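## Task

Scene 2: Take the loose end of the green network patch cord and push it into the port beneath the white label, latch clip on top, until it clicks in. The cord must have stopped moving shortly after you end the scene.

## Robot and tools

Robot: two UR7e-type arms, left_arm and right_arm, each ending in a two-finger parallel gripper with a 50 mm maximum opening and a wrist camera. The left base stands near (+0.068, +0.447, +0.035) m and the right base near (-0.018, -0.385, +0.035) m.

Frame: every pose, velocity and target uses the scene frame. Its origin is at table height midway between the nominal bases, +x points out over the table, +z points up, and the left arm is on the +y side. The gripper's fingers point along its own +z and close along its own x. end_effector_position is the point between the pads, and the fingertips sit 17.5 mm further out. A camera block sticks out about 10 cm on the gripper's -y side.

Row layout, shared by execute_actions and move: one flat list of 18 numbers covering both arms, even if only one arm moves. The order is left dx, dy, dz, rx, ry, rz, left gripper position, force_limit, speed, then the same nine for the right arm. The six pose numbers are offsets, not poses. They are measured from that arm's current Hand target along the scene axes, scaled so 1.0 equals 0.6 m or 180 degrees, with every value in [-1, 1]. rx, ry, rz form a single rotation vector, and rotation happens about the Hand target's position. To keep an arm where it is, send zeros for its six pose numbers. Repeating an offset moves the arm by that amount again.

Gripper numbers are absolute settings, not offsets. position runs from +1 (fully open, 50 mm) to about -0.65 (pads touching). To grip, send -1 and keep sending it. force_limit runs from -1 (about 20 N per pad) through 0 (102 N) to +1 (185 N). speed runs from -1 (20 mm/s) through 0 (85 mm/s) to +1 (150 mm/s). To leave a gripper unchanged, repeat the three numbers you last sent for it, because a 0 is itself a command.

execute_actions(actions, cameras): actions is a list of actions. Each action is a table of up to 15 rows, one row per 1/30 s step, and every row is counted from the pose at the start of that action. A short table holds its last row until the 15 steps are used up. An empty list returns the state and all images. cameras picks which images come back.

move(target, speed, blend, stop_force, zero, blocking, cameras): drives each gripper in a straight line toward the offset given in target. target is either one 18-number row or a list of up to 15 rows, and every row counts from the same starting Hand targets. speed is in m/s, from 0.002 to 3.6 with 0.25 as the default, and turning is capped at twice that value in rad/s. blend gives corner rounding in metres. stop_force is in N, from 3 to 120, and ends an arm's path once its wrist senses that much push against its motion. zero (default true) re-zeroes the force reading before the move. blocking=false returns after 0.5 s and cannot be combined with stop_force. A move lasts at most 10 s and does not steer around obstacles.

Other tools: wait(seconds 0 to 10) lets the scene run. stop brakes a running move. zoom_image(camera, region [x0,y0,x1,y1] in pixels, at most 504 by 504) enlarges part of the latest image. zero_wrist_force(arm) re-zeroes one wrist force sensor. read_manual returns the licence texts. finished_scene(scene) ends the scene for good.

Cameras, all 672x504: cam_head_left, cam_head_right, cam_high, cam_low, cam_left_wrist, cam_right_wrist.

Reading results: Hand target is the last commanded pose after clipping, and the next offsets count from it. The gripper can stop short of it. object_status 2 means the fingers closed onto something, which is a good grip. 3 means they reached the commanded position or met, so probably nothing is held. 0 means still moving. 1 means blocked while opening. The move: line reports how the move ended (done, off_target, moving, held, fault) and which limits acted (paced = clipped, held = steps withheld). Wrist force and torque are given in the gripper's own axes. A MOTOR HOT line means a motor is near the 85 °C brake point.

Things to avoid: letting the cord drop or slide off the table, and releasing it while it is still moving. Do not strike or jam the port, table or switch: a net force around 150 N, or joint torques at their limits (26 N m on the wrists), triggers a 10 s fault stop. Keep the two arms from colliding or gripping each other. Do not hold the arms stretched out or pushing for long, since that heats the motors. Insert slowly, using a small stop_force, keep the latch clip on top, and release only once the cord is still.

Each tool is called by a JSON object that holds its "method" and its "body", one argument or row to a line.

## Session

{"method": "execute_actions", "body": {
  "actions": []
}}

{"method": "zoom_image", "body": {
  "camera": "cam_head_left",
  "region": [250, 110, 470, 275]
}}

{"method": "zoom_image", "body": {
  "camera": "cam_head_right",
  "region": [270, 110, 490, 275]
}}

Scene clock: 0.00 s.
left_arm: end_effector_position=(+0.1377, +0.0458, +0.2313) position_measured=3 object_status=3 end_effector_quat_wxyz=(+0.071, +0.977, -0.049, +0.194) | right_arm: end_effector_position=(+0.4481, -0.0750, +0.2154) position_measured=3 object_status=3 end_effector_quat_wxyz=(-0.506, -0.470, +0.722, +0.049)
Joint positions: left_arm=[-2.032 -1.893 2.23 -1.886 -1.155 -0.359] | right_arm=[3.897 -2.474 -0.751 -2.54 1.786 -2.124]
Joint velocities: within noise
Joint torques (N m): no reading
Motor temperatures (°C): left_arm=[30 25 23 35 33 33] | right_arm=[28 28 25 32 30 33]
Wrist force (N): no reading
Wrist torque (N m): no reading
Wrist force, peak (N): no reading
Hand target: left_arm +0.1377, +0.0458, +0.2313; +0.071, +0.977, -0.049, +0.194 | right_arm +0.4481, -0.0750, +0.2154; -0.506, -0.470, +0.722, +0.049
Tool commands: left_gripper/position=+1.0 left_gripper/force_limit=+1.0 left_gripper/speed=+1.0 right_gripper/position=+1.0 right_gripper/force_limit=+1.0 right_gripper/speed=+1.0
camera_calibration:
cam_left_wrist: T_world_to_cam=[[0.924232, -0.0620926, 0.376748, -0.204704], [-0.239056, -0.863478, 0.444138, -0.013191], [0.297736, -0.50055, -0.812898, 0.302911], [0, 0, 0, 1]] pos_world=[0.0958528, 0.127521, 0.329216]
cam_right_wrist: T_world_to_cam=[[-0.046166, -0.71714, 0.695398, -0.172581], [-0.326049, 0.668833, 0.668098, 0.066909], [-0.944225, -0.195891, -0.2647, 0.592949], [0, 0, 0, 1]] pos_world=[0.573725, -0.0523628, 0.232265]

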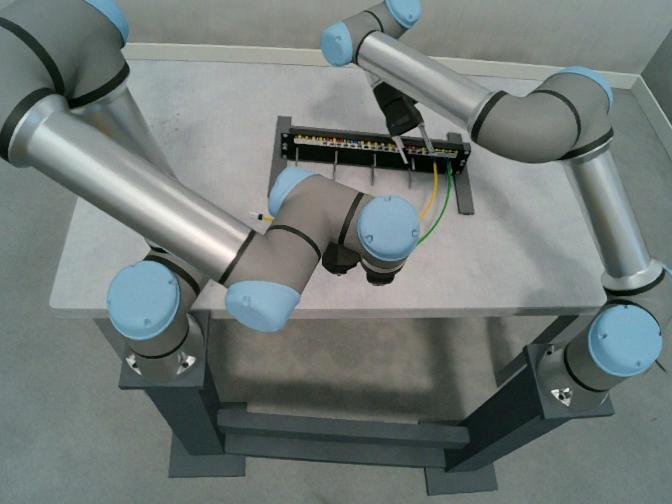

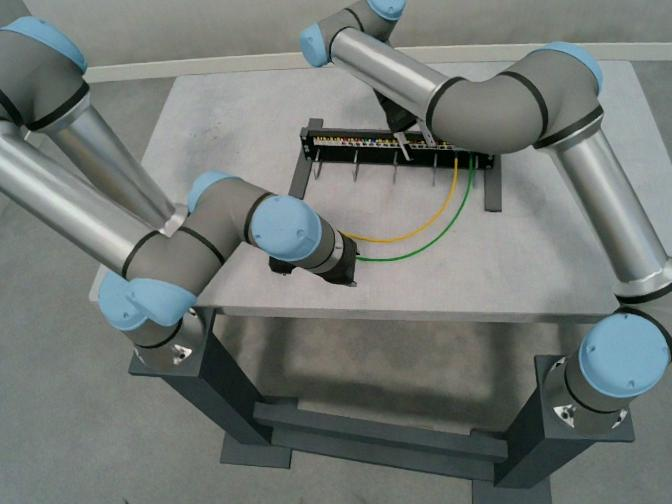

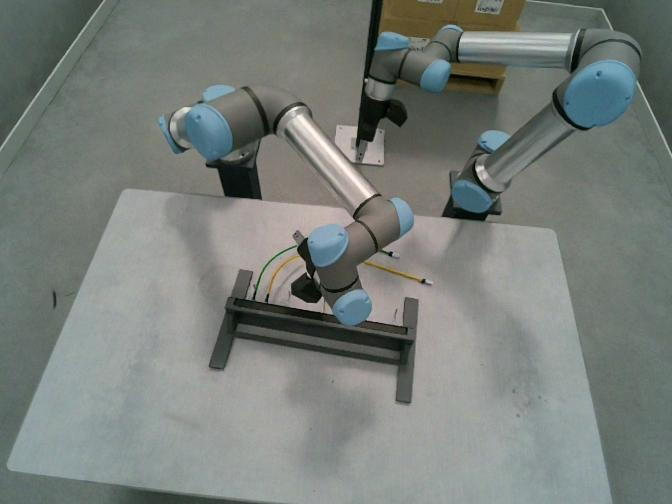

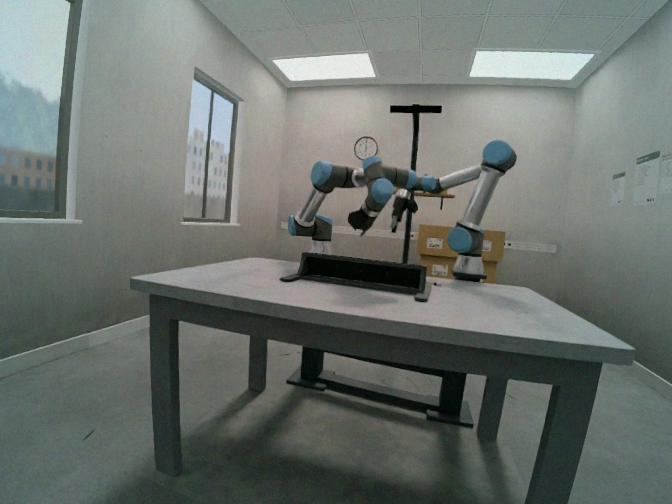

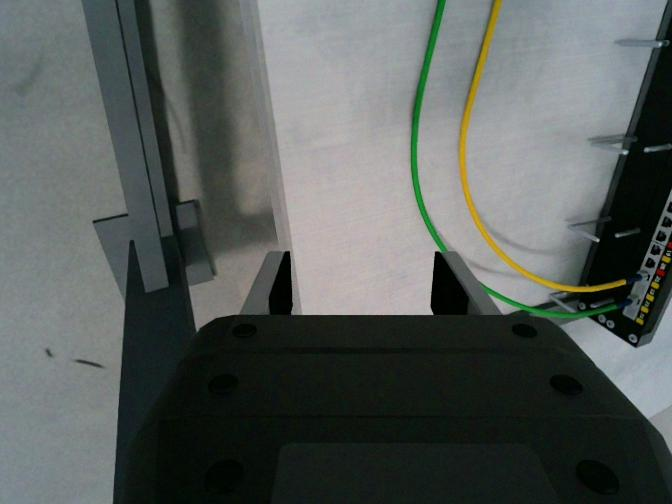

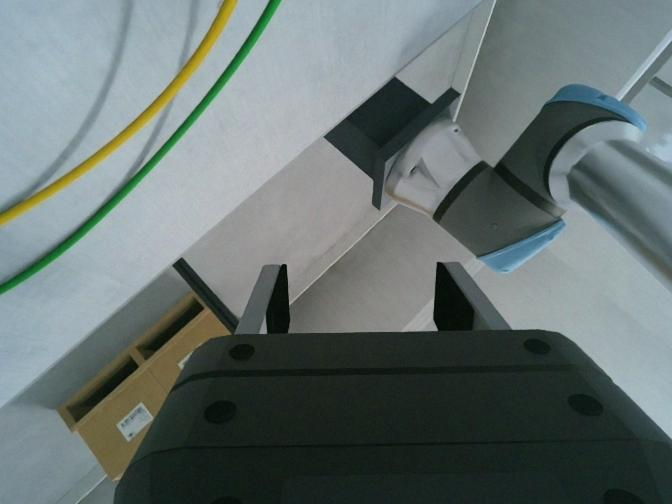

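Scaled by 2.291.

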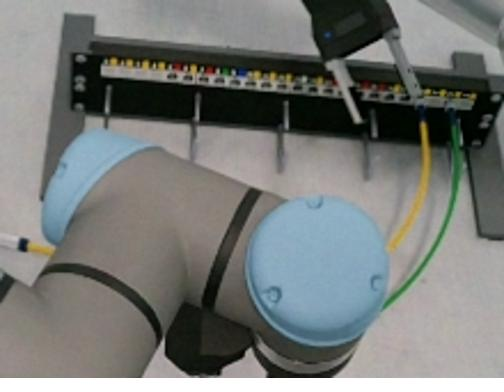

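Scaled by 2.291.

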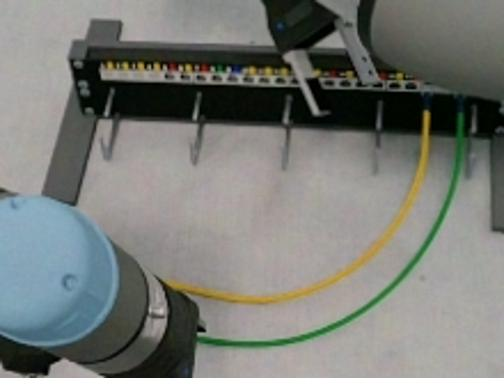

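{"method": "zoom_image", "body": {
  "camera": "cam_high",
  "region": [350, 220, 450, 300]
}}

{"method": "zoom_image", "body": {
  "camera": "cam_head_left",
  "region": [340, 120, 460, 180]
}}

{"method": "zoom_image", "body": {
  "camera": "cam_head_right",
  "region": [360, 120, 480, 180]
}}

Scaled by 5.040.

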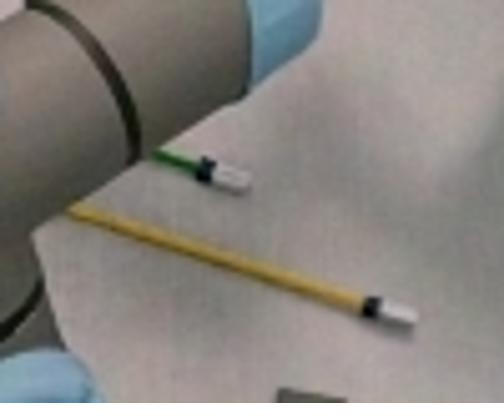

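Scaled by 4.200.

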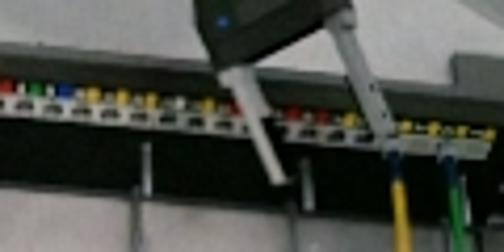

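Scaled by 4.200.

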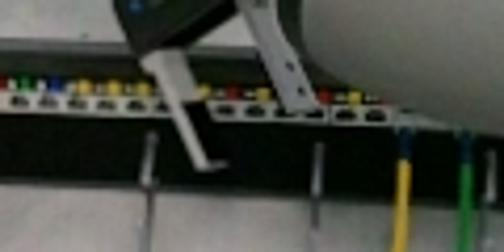

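{"method": "move", "body": {
  "target": [
    [0.3905,0.2103,0.031,-0.176,0.0901,0.934,1,1,1,0.1358,-0.145,-0.0607,0.2304,-0.1923,-0.6117,1,1,1]
  ],
  "speed": 0.35,
  "cameras": ["all"]
}}

Scene clock: 94.80 s.
left_arm: end_effector_position=(+0.3720, +0.1719, +0.2499) position_measured=3 object_status=3 end_effector_quat_wxyz=(+0.000, +0.122, +0.992, +0.000) | right_arm: end_effector_position=(+0.5295, -0.1620, +0.1790) position_measured=3 object_status=3 end_effector_quat_wxyz=(+0.114, +0.181, +0.827, +0.520)
Joint positions: left_arm=[-1.075 -1.786 2.053 -1.837 -1.57 -2.393] | right_arm=[3.495 -2.088 -2.197 0.532 2.286 -0.433]
Joint torques (N m): left_arm=[13.96 -8.61 -31.49 -5.13 -2 -2.05] | right_arm=[13.14 26.24 6.78 5.04 -1.94 2.2]
Wrist force (N): left_arm=[-0.8 -0.3 1.1] | right_arm=[1.6 1.5 -0.5]
Wrist torque (N m): left_arm=[-0.13 0.31 0.14] | right_arm=[0.18 -0.33 -0.09]
Wrist force, peak (N): left_arm=[-0.8 0.0 1.5] | right_arm=[2.0 1.4 -0.5]
Hand target: left_arm +0.3720, +0.1719, +0.2499; +0.000, +0.122, +0.992, +0.000 | right_arm +0.5295, -0.1620, +0.1790; +0.114, +0.181, +0.827, +0.520
Off the commanded pose: left_arm 0.000 m, 0 deg | right_arm 0.000 m, 0 deg.
move: done
camera_calibration:
cam_left_wrist: T_world_to_cam=[[-0.97179, 0.235667, -0.00923291, 0.330099], [0.216724, 0.907751, 0.359191, -0.309304], [0.0930306, 0.347057, -0.933218, 0.271979], [0, 0, 0, 1]] pos_world=[0.362518, 0.108586, 0.367962]
cam_right_wrist: T_world_to_cam=[[-0.910278, 0.413745, 0.0144297, 0.556783], [0.054896, 0.0860828, 0.994774, -0.178558], [0.410341, 0.906314, -0.101072, 0.0751555], [0, 0, 0, 1]] pos_world=[0.485791, -0.28311, 0.177187]

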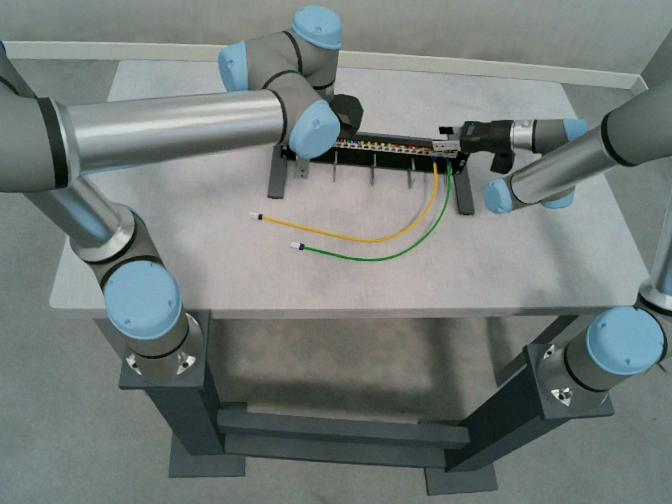

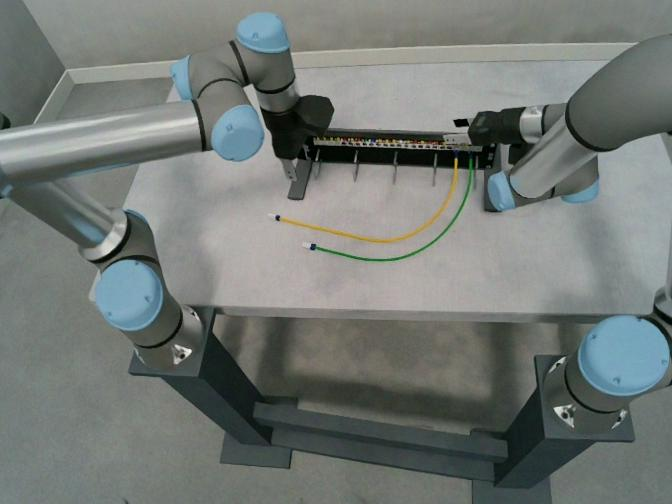

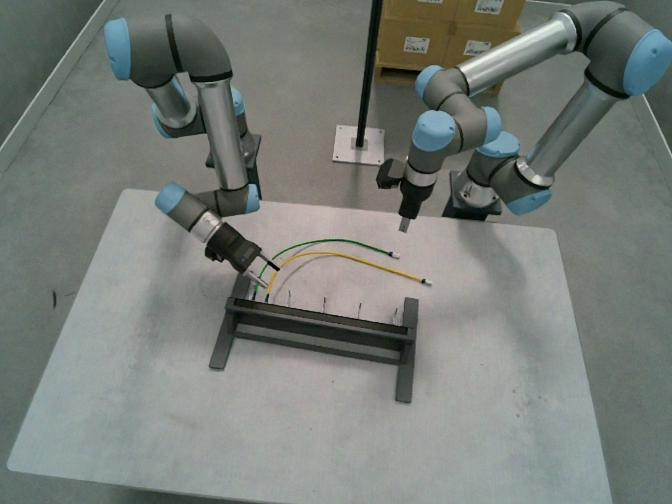

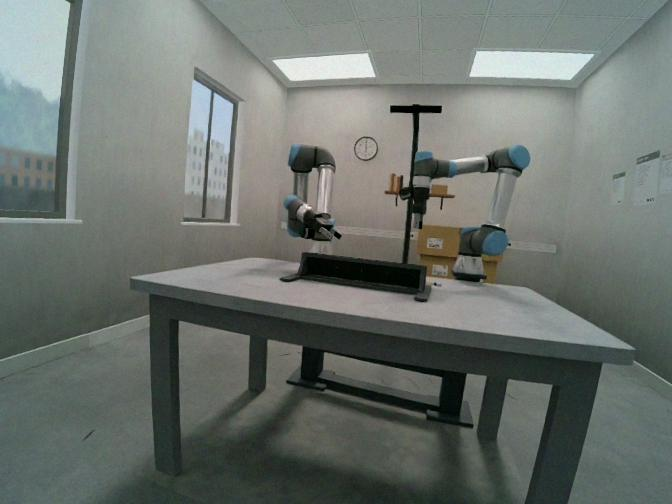

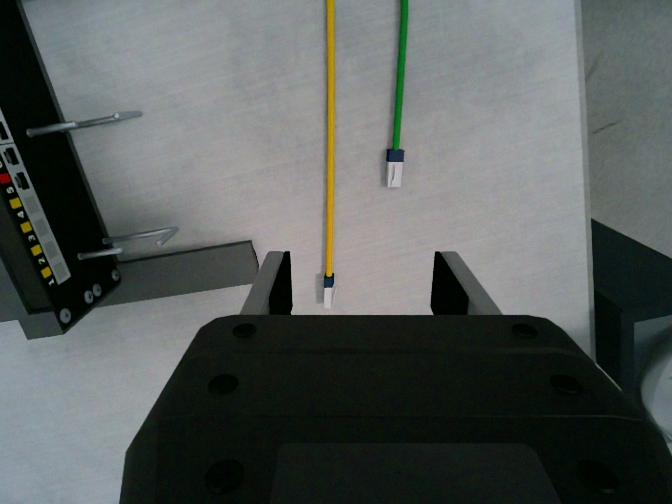

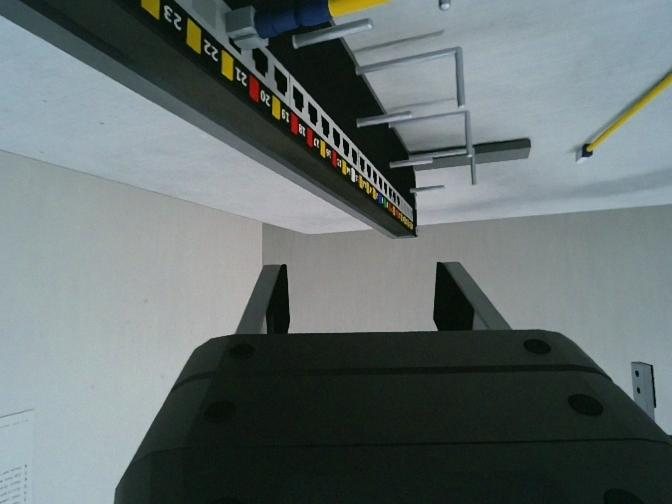

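{"method": "wait", "body": {
  "seconds": 0.1,
  "cameras": ["cam_left_wrist","cam_right_wrist","cam_head_left"]
}}

{"method": "zoom_image", "body": {
  "camera": "cam_left_wrist",
  "region": [356, 120, 436, 200]
}}

{"method": "zoom_image", "body": {
  "camera": "cam_right_wrist",
  "region": [200, 60, 440, 240]
}}

Scene clock: 122.50 s.
left_arm: end_effector_position=(+0.3720, +0.1719, +0.2499) position_measured=3 object_status=3 end_effector_quat_wxyz=(+0.000, +0.122, +0.992, +0.000) | right_arm: end_effector_position=(+0.5295, -0.1620, +0.1790) position_measured=3 object_status=3 end_effector_quat_wxyz=(+0.114, +0.181, +0.827, +0.520)
Joint positions: left_arm=[-1.075 -1.786 2.053 -1.837 -1.57 -2.393] | right_arm=[3.495 -2.088 -2.197 0.532 2.286 -0.432]
Joint torques (N m): left_arm=[12.39 -8.9 -30.83 -5.22 -2.1 -1.73] | right_arm=[11.62 25.77 6.5 5.13 -2.09 2.36]
Wrist force (N): left_arm=[-0.7 -0.2 1.0] | right_arm=[1.7 1.6 -0.3]
Wrist torque (N m): left_arm=[-0.12 0.29 0.13] | right_arm=[0.21 -0.35 -0.09]
Wrist force, peak (N): left_arm=[-1.2 -0.2 1.1] | right_arm=[1.9 1.6 -0.6]
Hand target: left_arm +0.3720, +0.1719, +0.2499; +0.000, +0.122, +0.992, +0.000 | right_arm +0.5295, -0.1620, +0.1790; +0.114, +0.181, +0.827, +0.520
Tool commands: left_gripper/position=+1.0 left_gripper/force_limit=+1.0 left_gripper/speed=+1.0 right_gripper/position=+1.0 right_gripper/force_limit=+1.0 right_gripper/speed=+1.0
Off the commanded pose: left_arm 0.000 m, 0 deg | right_arm 0.000 m, 0 deg.
wait: 0.10 s; at rest from the start
camera_calibration:
cam_left_wrist: T_world_to_cam=[[-0.971788, 0.235674, -0.00925525, 0.330082], [0.216732, 0.907783, 0.359106, -0.30937], [0.0930339, 0.346969, -0.933251, 0.271964], [0, 0, 0, 1]] pos_world=[0.362518, 0.108686, 0.367963]
cam_right_wrist: T_world_to_cam=[[-0.910242, 0.413826, 0.0144195, 0.556791], [0.0548517, 0.085988, 0.994785, -0.178566], [0.410428, 0.906286, -0.100969, 0.0750875], [0, 0, 0, 1]] pos_world=[0.485791, -0.283111, 0.177187]
Images, in order (width x height): cam_head_left 672x504, cam_left_wrist 672x504, cam_right_wrist 672x504.

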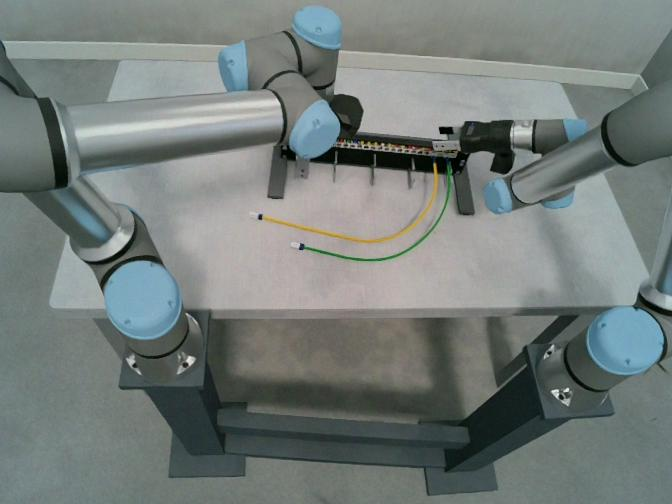

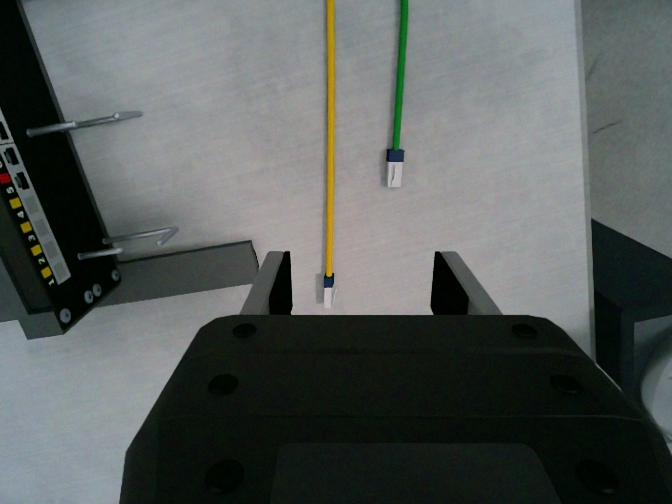

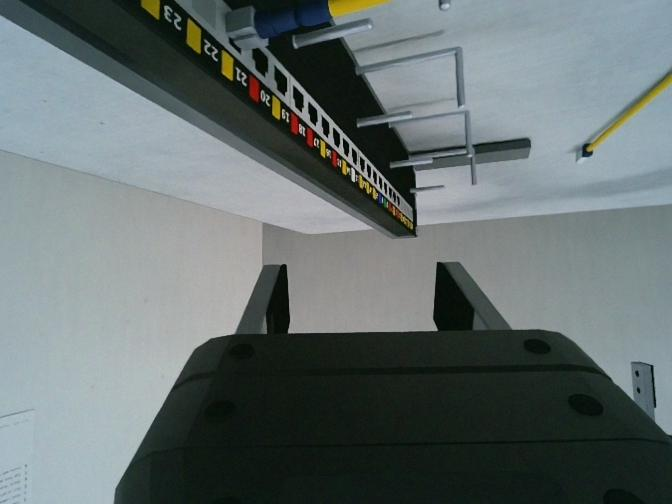

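Scaled by 6.300.

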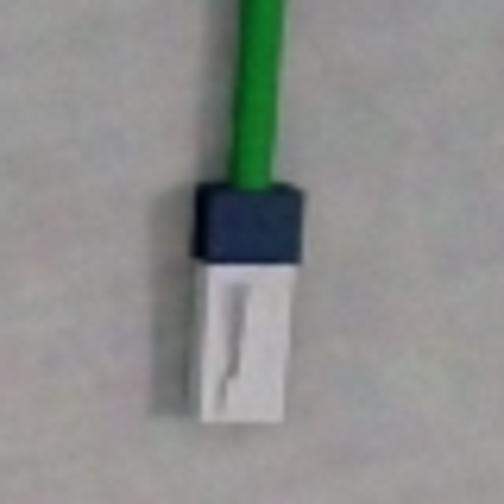

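Scaled by 2.100.

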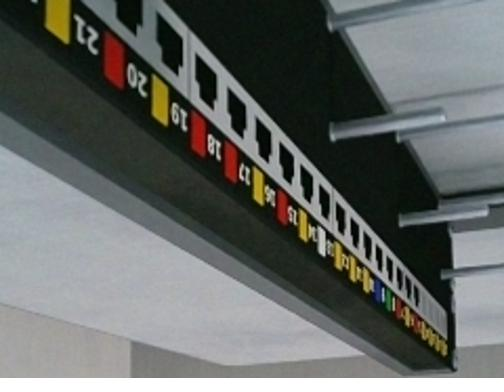

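{"method": "move", "body": {
  "target": [-0.0683,0.0043,-0.2667,0,0,0.0167,1,1,1,0,0,0,0,0,0,1,1,1],
  "cameras": ["cam_left_wrist"]
}}

{"method": "zoom_image", "body": {
  "camera": "cam_left_wrist",
  "region": [300, 80, 440, 220]
}}

{"method": "zoom_image", "body": {
  "camera": "cam_right_wrist",
  "region": [310, 125, 400, 215]
}}

Scene clock: 162.37 s.
left_arm: end_effector_position=(+0.3310, +0.1745, +0.0899) position_measured=3 object_status=3 end_effector_quat_wxyz=(+0.000, +0.096, +0.995, +0.000) | right_arm: end_effector_position=(+0.5295, -0.1620, +0.1790) position_measured=3 object_status=3 end_effector_quat_wxyz=(+0.114, +0.181, +0.827, +0.520)
Joint positions: left_arm=[-1.172 -1.637 2.404 -2.337 -1.57 -2.542] | right_arm=[3.495 -2.088 -2.197 0.532 2.286 -0.432]
Joint torques (N m): left_arm=[-14.15 -10.51 -11.41 -4.91 1.95 -1.86] | right_arm=[12.44 26.11 5.09 5.19 -1.94 2.1]
Wrist force (N): left_arm=[-1.1 -0.6 0.8] | right_arm=[1.5 1.4 -0.4]
Wrist torque (N m): left_arm=[-0.20 0.36 0.16] | right_arm=[0.17 -0.32 -0.09]
Wrist force, peak (N): left_arm=[-0.2 -0.3 2.8] | right_arm=[1.8 1.6 -0.4]
Hand target: left_arm +0.3310, +0.1745, +0.0898; +0.000, +0.096, +0.995, +0.000 | right_arm +0.5295, -0.1620, +0.1790; +0.114, +0.181, +0.827, +0.520
Off the commanded pose: left_arm 0.000 m, 0 deg | right_arm 0.000 m, 0 deg.
move: done
camera_calibration:
cam_left_wrist: T_world_to_cam=[[-0.982816, 0.184357, -0.00920574, 0.300791], [0.16881, 0.917872, 0.359185, -0.231316], [0.0746679, 0.351459, -0.933221, 0.130846], [0, 0, 0, 1]] pos_world=[0.324901, 0.110879, 0.207963]
Images, in order (width x height): cam_left_wrist 672x504.

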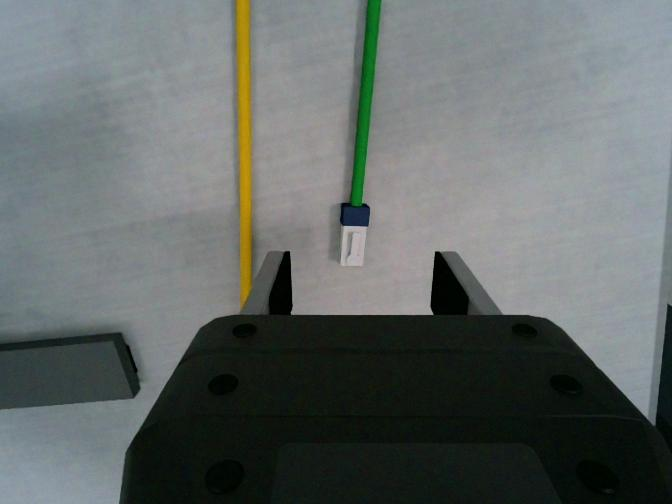

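Scaled by 3.600.

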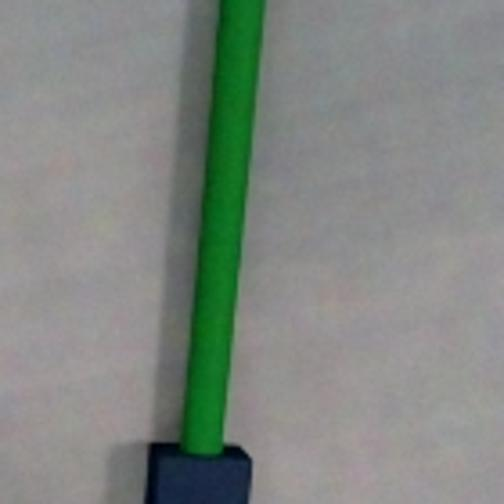

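This scene's latest camera images include none from cam_right_wrist. They are from: cam_left_wrist. cam_right_wrist's image comes with the result of a call that names it in "cameras".

{"method": "zoom_image", "body": {
  "camera": "cam_left_wrist",
  "region": [320, 195, 392, 275]
}}

Scaled by 6.300.

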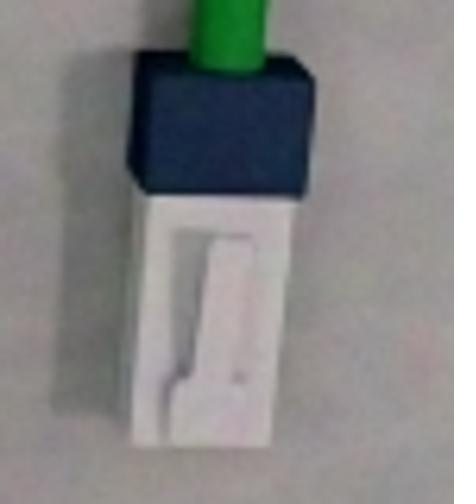

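{"method": "move", "body": {
  "target": [0.001,0,-0.0915,-0.0043,-0.0161,-0.0222,-0.12,1,1,0,0,0,0,0,0,1,1,1],
  "speed": 0.1,
  "cameras": ["cam_left_wrist","cam_right_wrist"]
}}

{"method": "zoom_image", "body": {
  "camera": "cam_left_wrist",
  "region": [290, 180, 440, 330]
}}

{"method": "zoom_image", "body": {
  "camera": "cam_right_wrist",
  "region": [310, 125, 400, 215]
}}

Scene clock: 190.40 s.
left_arm: end_effector_position=(+0.3316, +0.1745, +0.0350) position_measured=171 object_status=3 end_effector_quat_wxyz=(+0.026, +0.131, +0.991, -0.004) | right_arm: end_effector_position=(+0.5295, -0.1620, +0.1790) position_measured=3 object_status=3 end_effector_quat_wxyz=(+0.114, +0.181, +0.827, +0.520)
Joint positions: left_arm=[-1.2 -1.498 2.5 -2.605 -1.53 -2.5] | right_arm=[3.495 -2.088 -2.197 0.532 2.286 -0.432]
Joint torques (N m): left_arm=[-13.85 -12.29 -7.28 -5.17 1.74 1.21] | right_arm=[12.86 25.76 7.11 5.17 -2.08 2.12]
Wrist force (N): left_arm=[-0.9 -0.7 0.5] | right_arm=[1.7 1.6 -0.3]
Wrist torque (N m): left_arm=[-0.24 0.38 -0.03] | right_arm=[0.20 -0.34 -0.09]
Wrist force, peak (N): left_arm=[-1.2 -0.8 1.1] | right_arm=[1.6 1.8 -0.1]
Hand target: left_arm +0.3316, +0.1745, +0.0349; +0.026, +0.131, +0.991, -0.004 | right_arm +0.5295, -0.1620, +0.1790; +0.114, +0.181, +0.827, +0.520
Off the commanded pose: left_arm 0.000 m, 0 deg | right_arm 0.000 m, 0 deg.
move: done
camera_calibration:
cam_left_wrist: T_world_to_cam=[[-0.965821, 0.251822, -0.0614394, 0.285304], [0.214427, 0.909368, 0.35647, -0.225223], [0.145638, 0.331112, -0.932284, 0.0596008], [0, 0, 0, 1]] pos_world=[0.315166, 0.11323, 0.153379]
cam_right_wrist: T_world_to_cam=[[-0.910242, 0.413826, 0.0144195, 0.5567], [0.0548517, 0.085988, 0.994785, -0.17856], [0.410428, 0.906286, -0.100969, 0.0751286], [0, 0, 0, 1]] pos_world=[0.485691, -0.283111, 0.177187]
Images, in order (width x height): cam_left_wrist 672x504, cam_right_wrist 672x504.

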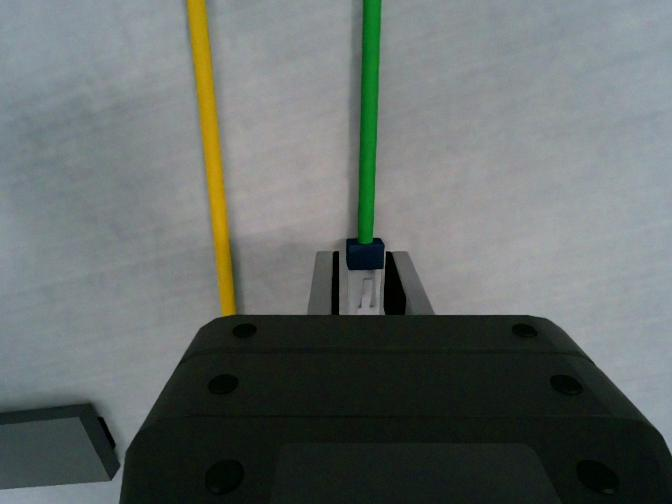

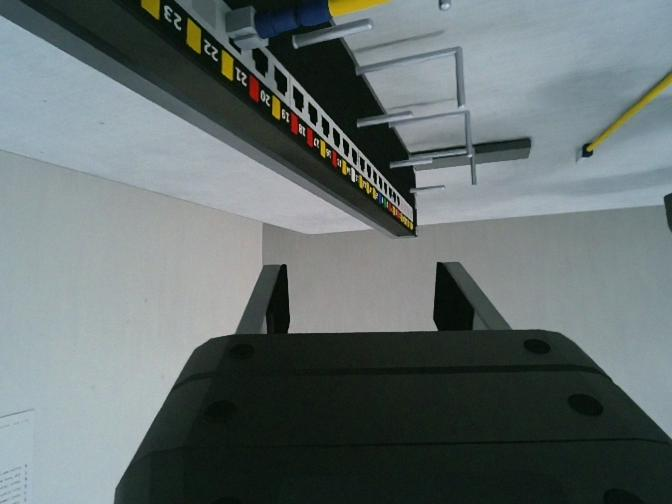

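Scaled by 3.360.

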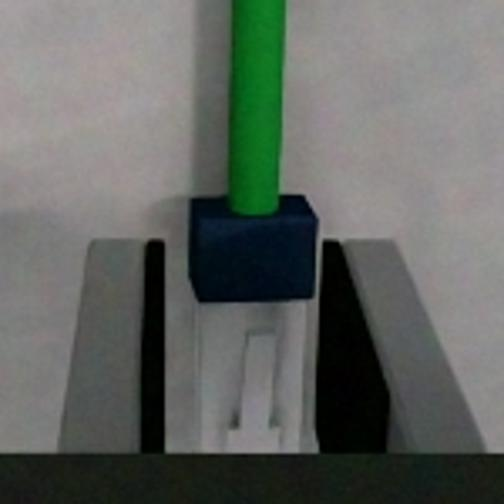

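Scaled by 5.600.

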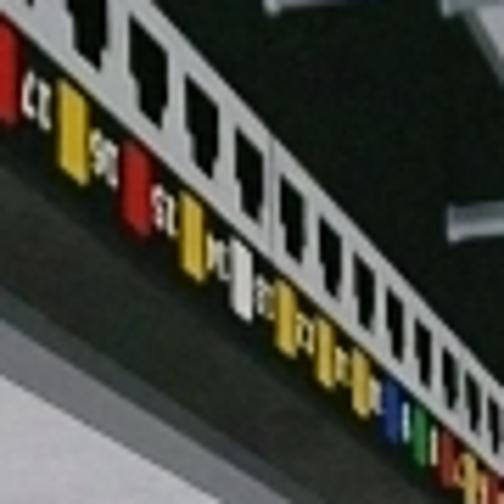

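{"method": "move", "body": {
  "target": [-0.00177,0.0005,-0.0135,0,0,0,-0.12,1,1,0,0,0,0,0,0,1,1,1],
  "speed": 0.04,
  "cameras": ["cam_left_wrist"]
}}

{"method": "zoom_image", "body": {
  "camera": "cam_left_wrist",
  "region": [290, 180, 440, 330]
}}

Scene clock: 208.03 s.
left_arm: end_effector_position=(+0.3305, +0.1748, +0.0269) position_measured=171 object_status=3 end_effector_quat_wxyz=(+0.026, +0.131, +0.991, -0.004) | right_arm: end_effector_position=(+0.5295, -0.1620, +0.1790) position_measured=3 object_status=3 end_effector_quat_wxyz=(+0.114, +0.181, +0.827, +0.520)
Joint positions: left_arm=[-1.203 -1.473 2.51 -2.64 -1.529 -2.502] | right_arm=[3.495 -2.088 -2.197 0.532 2.286 -0.432]
Joint torques (N m): left_arm=[-14.13 -14.41 -6.89 -5.13 1.94 -1.65] | right_arm=[12.55 26.64 6.81 4.78 -2.05 2.23]
Wrist force (N): left_arm=[-0.9 -0.6 0.8] | right_arm=[1.7 1.4 -0.5]
Wrist torque (N m): left_arm=[-0.22 0.38 0.15] | right_arm=[0.17 -0.35 -0.09]
Wrist force, peak (N): left_arm=[-1.0 -0.6 1.2] | right_arm=[2.0 1.4 -0.5]
Hand target: left_arm +0.3305, +0.1748, +0.0268; +0.026, +0.131, +0.991, -0.004 | right_arm +0.5295, -0.1620, +0.1790; +0.114, +0.181, +0.827, +0.520
Off the commanded pose: left_arm 0.000 m, 0 deg | right_arm 0.000 m, 0 deg.
move: done
camera_calibration:
cam_left_wrist: T_world_to_cam=[[-0.965807, 0.251854, -0.0615296, 0.283674], [0.214423, 0.909361, 0.35649, -0.222373], [0.145736, 0.331108, -0.932271, 0.0520778], [0, 0, 0, 1]] pos_world=[0.314066, 0.11353, 0.145279]
Images, in order (width x height): cam_left_wrist 672x504.

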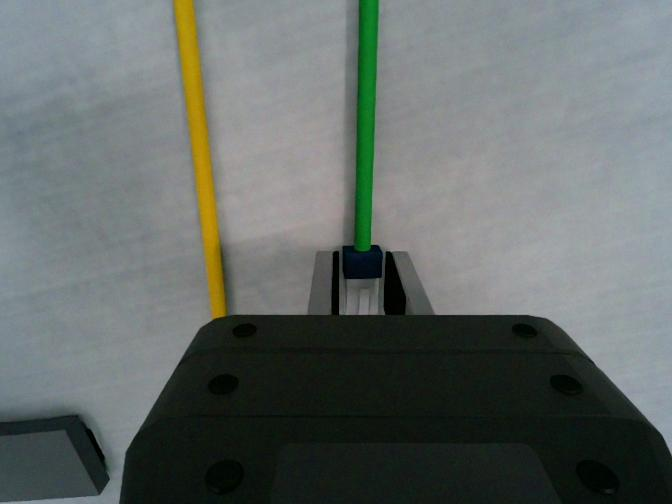

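Scaled by 3.360.

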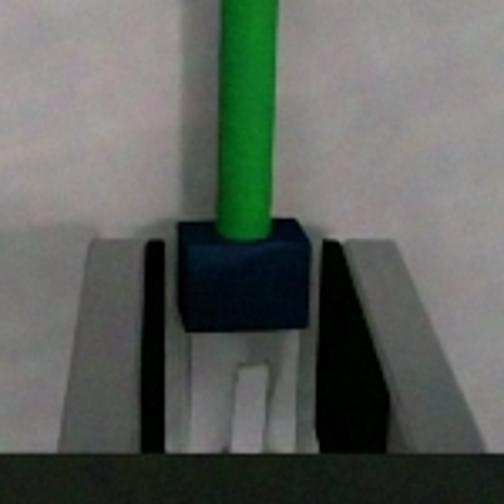

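{"method": "move", "body": {
  "target": [0,0,-0.02,0,0,0,-0.12,1,1,0,0,0,0,0,0,1,1,1],
  "speed": 0.012,
  "stop_force": 3.5,
  "cameras": ["cam_left_wrist"]
}}

{"method": "zoom_image", "body": {
  "camera": "cam_left_wrist",
  "region": [290, 180, 440, 330]
}}

Scene clock: 215.63 s.
left_arm: end_effector_position=(+0.3305, +0.1748, +0.0182) position_measured=171 object_status=3 end_effector_quat_wxyz=(+0.026, +0.131, +0.991, -0.004) | right_arm: end_effector_position=(+0.5295, -0.1620, +0.1790) position_measured=3 object_status=3 end_effector_quat_wxyz=(+0.114, +0.181, +0.827, +0.520)
Joint positions: left_arm=[-1.203 -1.442 2.517 -2.677 -1.529 -2.502] | right_arm=[3.495 -2.088 -2.197 0.532 2.286 -0.432]
Joint torques (N m): left_arm=[-12.53 -26.69 -19.54 -2.29 0.6 -1.72] | right_arm=[10.68 26.92 7.56 5.03 -1.77 2.41]
Wrist force (N): left_arm=[-1.3 0.5 0.4] | right_arm=[1.7 1.3 -0.4]
Wrist torque (N m): left_arm=[-0.03 0.44 0.15] | right_arm=[0.16 -0.34 -0.09]
Wrist force, peak (N): left_arm=[8.5 18.8 -65.9] | right_arm=[1.7 1.6 -0.7]
Hand target: left_arm +0.3305, +0.1748, +0.0182; +0.026, +0.131, +0.991, -0.004 (not the last commanded pose) | right_arm +0.5295, -0.1620, +0.1790; +0.114, +0.181, +0.827, +0.520
Off the commanded pose: left_arm 0.003 m, 0 deg | right_arm 0.000 m, 0 deg.
move: contact (left_arm)
camera_calibration:
cam_left_wrist: T_world_to_cam=[[-0.965804, 0.251875, -0.0614947, 0.28313], [0.214441, 0.909323, 0.356577, -0.219285], [0.145731, 0.331197, -0.93224, 0.043954], [0, 0, 0, 1]] pos_world=[0.314066, 0.11353, 0.136579]
Images, in order (width x height): cam_left_wrist 672x504.

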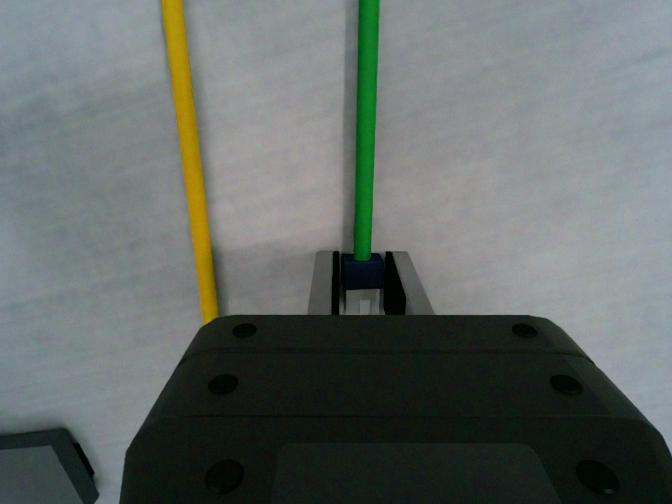

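Scaled by 3.360.

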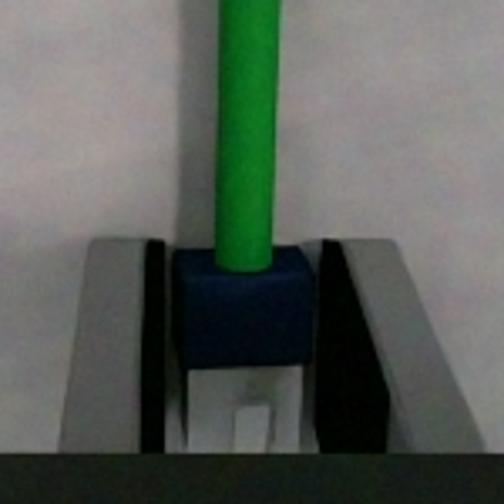

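{"method": "execute_actions", "body": {
  "actions": [
    [[0,0,0,0,0,0,-1,-0.1,-1,0,0,0,0,0,0,1,1,1]]
  ]
}}

{"method": "wait", "body": {
  "seconds": 0.3,
  "cameras": ["cam_left_wrist"]
}}

{"method": "zoom_image", "body": {
  "camera": "cam_left_wrist",
  "region": [290, 180, 440, 330]
}}

Scene clock: 221.73 s.
left_arm: end_effector_position=(+0.3305, +0.1748, +0.0182) position_measured=195 object_status=2 end_effector_quat_wxyz=(+0.026, +0.131, +0.991, -0.004) | right_arm: end_effector_position=(+0.5295, -0.1620, +0.1790) position_measured=3 object_status=3 end_effector_quat_wxyz=(+0.114, +0.181, +0.827, +0.520)
Joint positions: left_arm=[-1.203 -1.442 2.517 -2.677 -1.529 -2.502] | right_arm=[3.495 -2.088 -2.197 0.532 2.286 -0.432]
Joint torques (N m): left_arm=[-8.06 -26.67 -19.38 -4.15 -1.56 -1.63] | right_arm=[11.66 26.32 5.86 5.15 -2.04 2.2]
Wrist force (N): left_arm=[-1.2 0.3 0.4] | right_arm=[1.6 1.5 -0.4]
Wrist torque (N m): left_arm=[-0.08 0.42 0.15] | right_arm=[0.18 -0.34 -0.09]
Wrist force, peak (N): left_arm=[-1.4 0.5 0.4] | right_arm=[1.8 1.7 -0.3]
Hand target: left_arm +0.3305, +0.1748, +0.0182; +0.026, +0.131, +0.991, -0.004 | right_arm +0.5295, -0.1620, +0.1790; +0.114, +0.181, +0.827, +0.520
Off the commanded pose: left_arm 0.000 m, 0 deg | right_arm 0.000 m, 0 deg.
Step readings (end_effector_position of left_arm | right_arm):
0: (+0.3305, +0.1748, +0.0182) | (+0.5295, -0.1620, +0.1790)
1: (+0.3305, +0.1748, +0.0182) | (+0.5295, -0.1620, +0.1790)
2: (+0.3305, +0.1748, +0.0182) | (+0.5295, -0.1620, +0.1790)
4: (+0.3305, +0.1748, +0.0182) | (+0.5295, -0.1620, +0.1790)
8: (+0.3305, +0.1748, +0.0182) | (+0.5295, -0.1620, +0.1790)
15: (+0.3305, +0.1748, +0.0182) | (+0.5295, -0.1620, +0.1790)

Scene clock: 222.03 s.
left_arm: end_effector_position=(+0.3305, +0.1748, +0.0182) position_measured=195 object_status=2 end_effector_quat_wxyz=(+0.026, +0.131, +0.991, -0.004) | right_arm: end_effector_position=(+0.5295, -0.1620, +0.1790) position_measured=3 object_status=3 end_effector_quat_wxyz=(+0.114, +0.181, +0.827, +0.520)
Joint positions: left_arm=[-1.203 -1.442 2.517 -2.677 -1.529 -2.502] | right_arm=[3.495 -2.088 -2.197 0.532 2.286 -0.432]
Joint torques (N m): left_arm=[-7.83 -25.69 -20.29 -4.15 -1.75 -1.41] | right_arm=[11.99 26.52 6.81 4.79 -1.78 2.3]
Wrist force (N): left_arm=[-1.1 0.3 0.3] | right_arm=[1.3 1.5 -0.3]
Wrist torque (N m): left_arm=[-0.07 0.41 0.15] | right_arm=[0.18 -0.29 -0.09]
Wrist force, peak (N): left_arm=[-1.2 0.5 0.4] | right_arm=[1.8 1.5 -0.6]
Hand target: left_arm +0.3305, +0.1748, +0.0182; +0.026, +0.131, +0.991, -0.004 | right_arm +0.5295, -0.1620, +0.1790; +0.114, +0.181, +0.827, +0.520
Tool commands: left_gripper/position=-1.0 left_gripper/force_limit=-0.1 left_gripper/speed=-1.0 right_gripper/position=+1.0 right_gripper/force_limit=+1.0 right_gripper/speed=+1.0
Off the commanded pose: left_arm 0.000 m, 0 deg | right_arm 0.000 m, 0 deg.
wait: 0.30 s; at rest by 0.17 s
camera_calibration:
cam_left_wrist: T_world_to_cam=[[-0.965804, 0.251875, -0.0614947, 0.28313], [0.214441, 0.909323, 0.356577, -0.219285], [0.145731, 0.331197, -0.93224, 0.043954], [0, 0, 0, 1]] pos_world=[0.314066, 0.11353, 0.136579]
Images, in order (width x height): cam_left_wrist 672x504.

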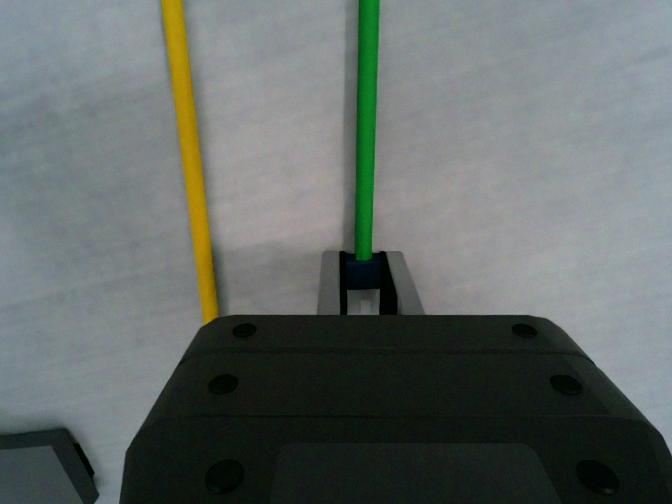

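Scaled by 3.360.

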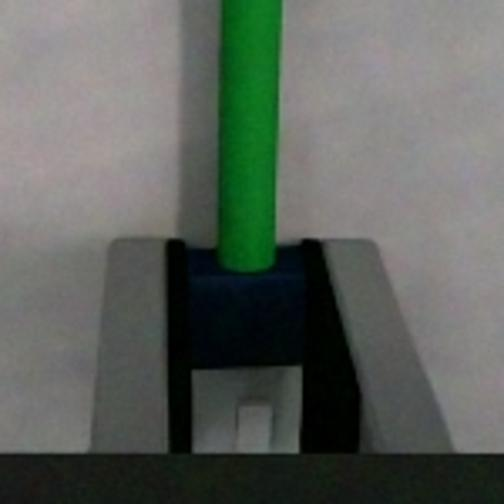

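{"method": "move", "body": {
  "target": [
    [0,0,0.17,0,0,0,-1,-0.1,-1,0,0,0,0,0,0,1,1,1],
    [0.1992,-0.3197,0.2197,0.0153,0.01,-0.4507,-1,-0.1,-1,0,0,0,0,0,0,1,1,1]
  ],
  "blend": [0.03,0],
  "speed": [0.15,0.25],
  "cameras": ["cam_left_wrist","cam_right_wrist","cam_high"]
}}

{"method": "zoom_image", "body": {
  "camera": "cam_left_wrist",
  "region": [290, 180, 440, 330]
}}

Scene clock: 245.63 s.
left_arm: end_effector_position=(+0.4500, -0.0169, +0.1500) position_measured=195 object_status=2 end_effector_quat_wxyz=(+0.000, +0.744, +0.668, +0.000) | right_arm: end_effector_position=(+0.5295, -0.1620, +0.1790) position_measured=3 object_status=3 end_effector_quat_wxyz=(+0.114, +0.181, +0.827, +0.520)
Joint positions: left_arm=[-1.114 -1.23 1.732 -2.072 -1.57 -0.999] | right_arm=[3.495 -2.088 -2.197 0.532 2.286 -0.432]
Joint torques (N m): left_arm=[13.27 -32.5 -29.61 -1.04 -2.19 1.1] | right_arm=[11.19 26.16 5.77 4.84 -1.88 2.16]
Wrist force (N): left_arm=[-1.1 0.5 0.5] | right_arm=[1.7 1.5 -0.5]
Wrist torque (N m): left_arm=[-0.04 0.37 -0.02] | right_arm=[0.19 -0.35 -0.08]
Wrist force, peak (N): left_arm=[-1.9 0.9 0.0] | right_arm=[1.8 1.6 -0.4]
Hand target: left_arm +0.4500, -0.0170, +0.1500; +0.000, +0.744, +0.668, +0.000 | right_arm +0.5295, -0.1620, +0.1790; +0.114, +0.181, +0.827, +0.520
Off the commanded pose: left_arm 0.000 m, 0 deg | right_arm 0.000 m, 0 deg.
move: done
camera_calibration:
cam_left_wrist: T_world_to_cam=[[0.100149, 0.994933, -0.00886064, -0.02003], [0.929078, -0.090326, 0.358685, -0.456394], [0.356067, -0.0441542, -0.933417, 0.112105], [0, 0, 0, 1]] pos_world=[0.386115, -0.0163459, 0.268164]
cam_right_wrist: T_world_to_cam=[[-0.910242, 0.413826, 0.0144195, 0.5567], [0.0548517, 0.085988, 0.994785, -0.17856], [0.410428, 0.906286, -0.100969, 0.0751286], [0, 0, 0, 1]] pos_world=[0.485691, -0.283111, 0.177187]
Images, in order (width x height): cam_high 672x504, cam_left_wrist 672x504, cam_right_wrist 672x504.

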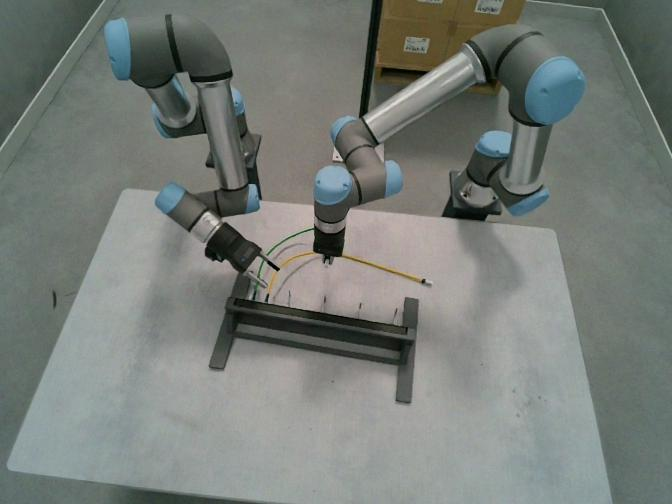

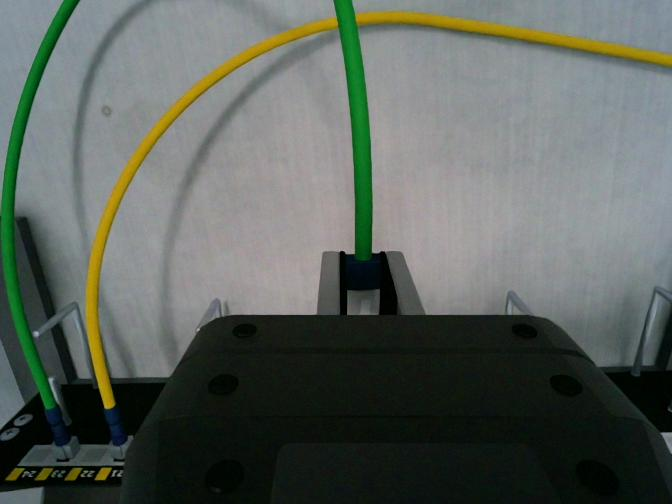

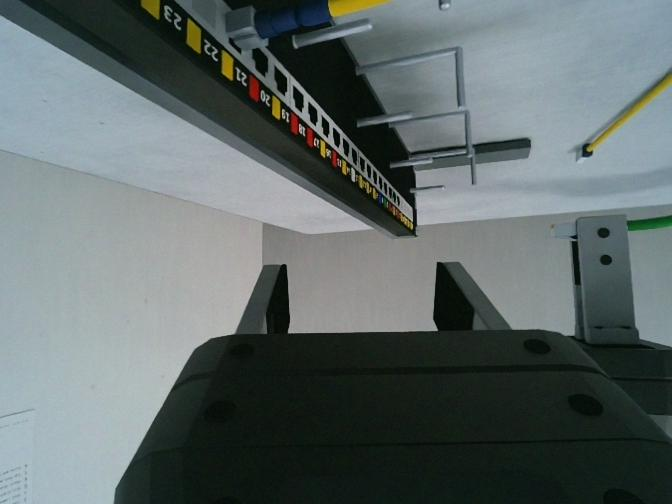

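Scaled by 3.360.

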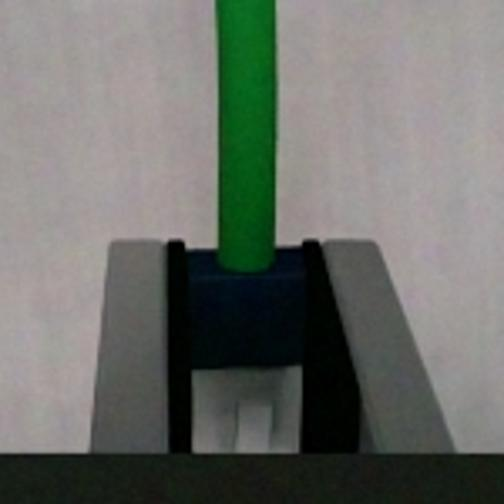

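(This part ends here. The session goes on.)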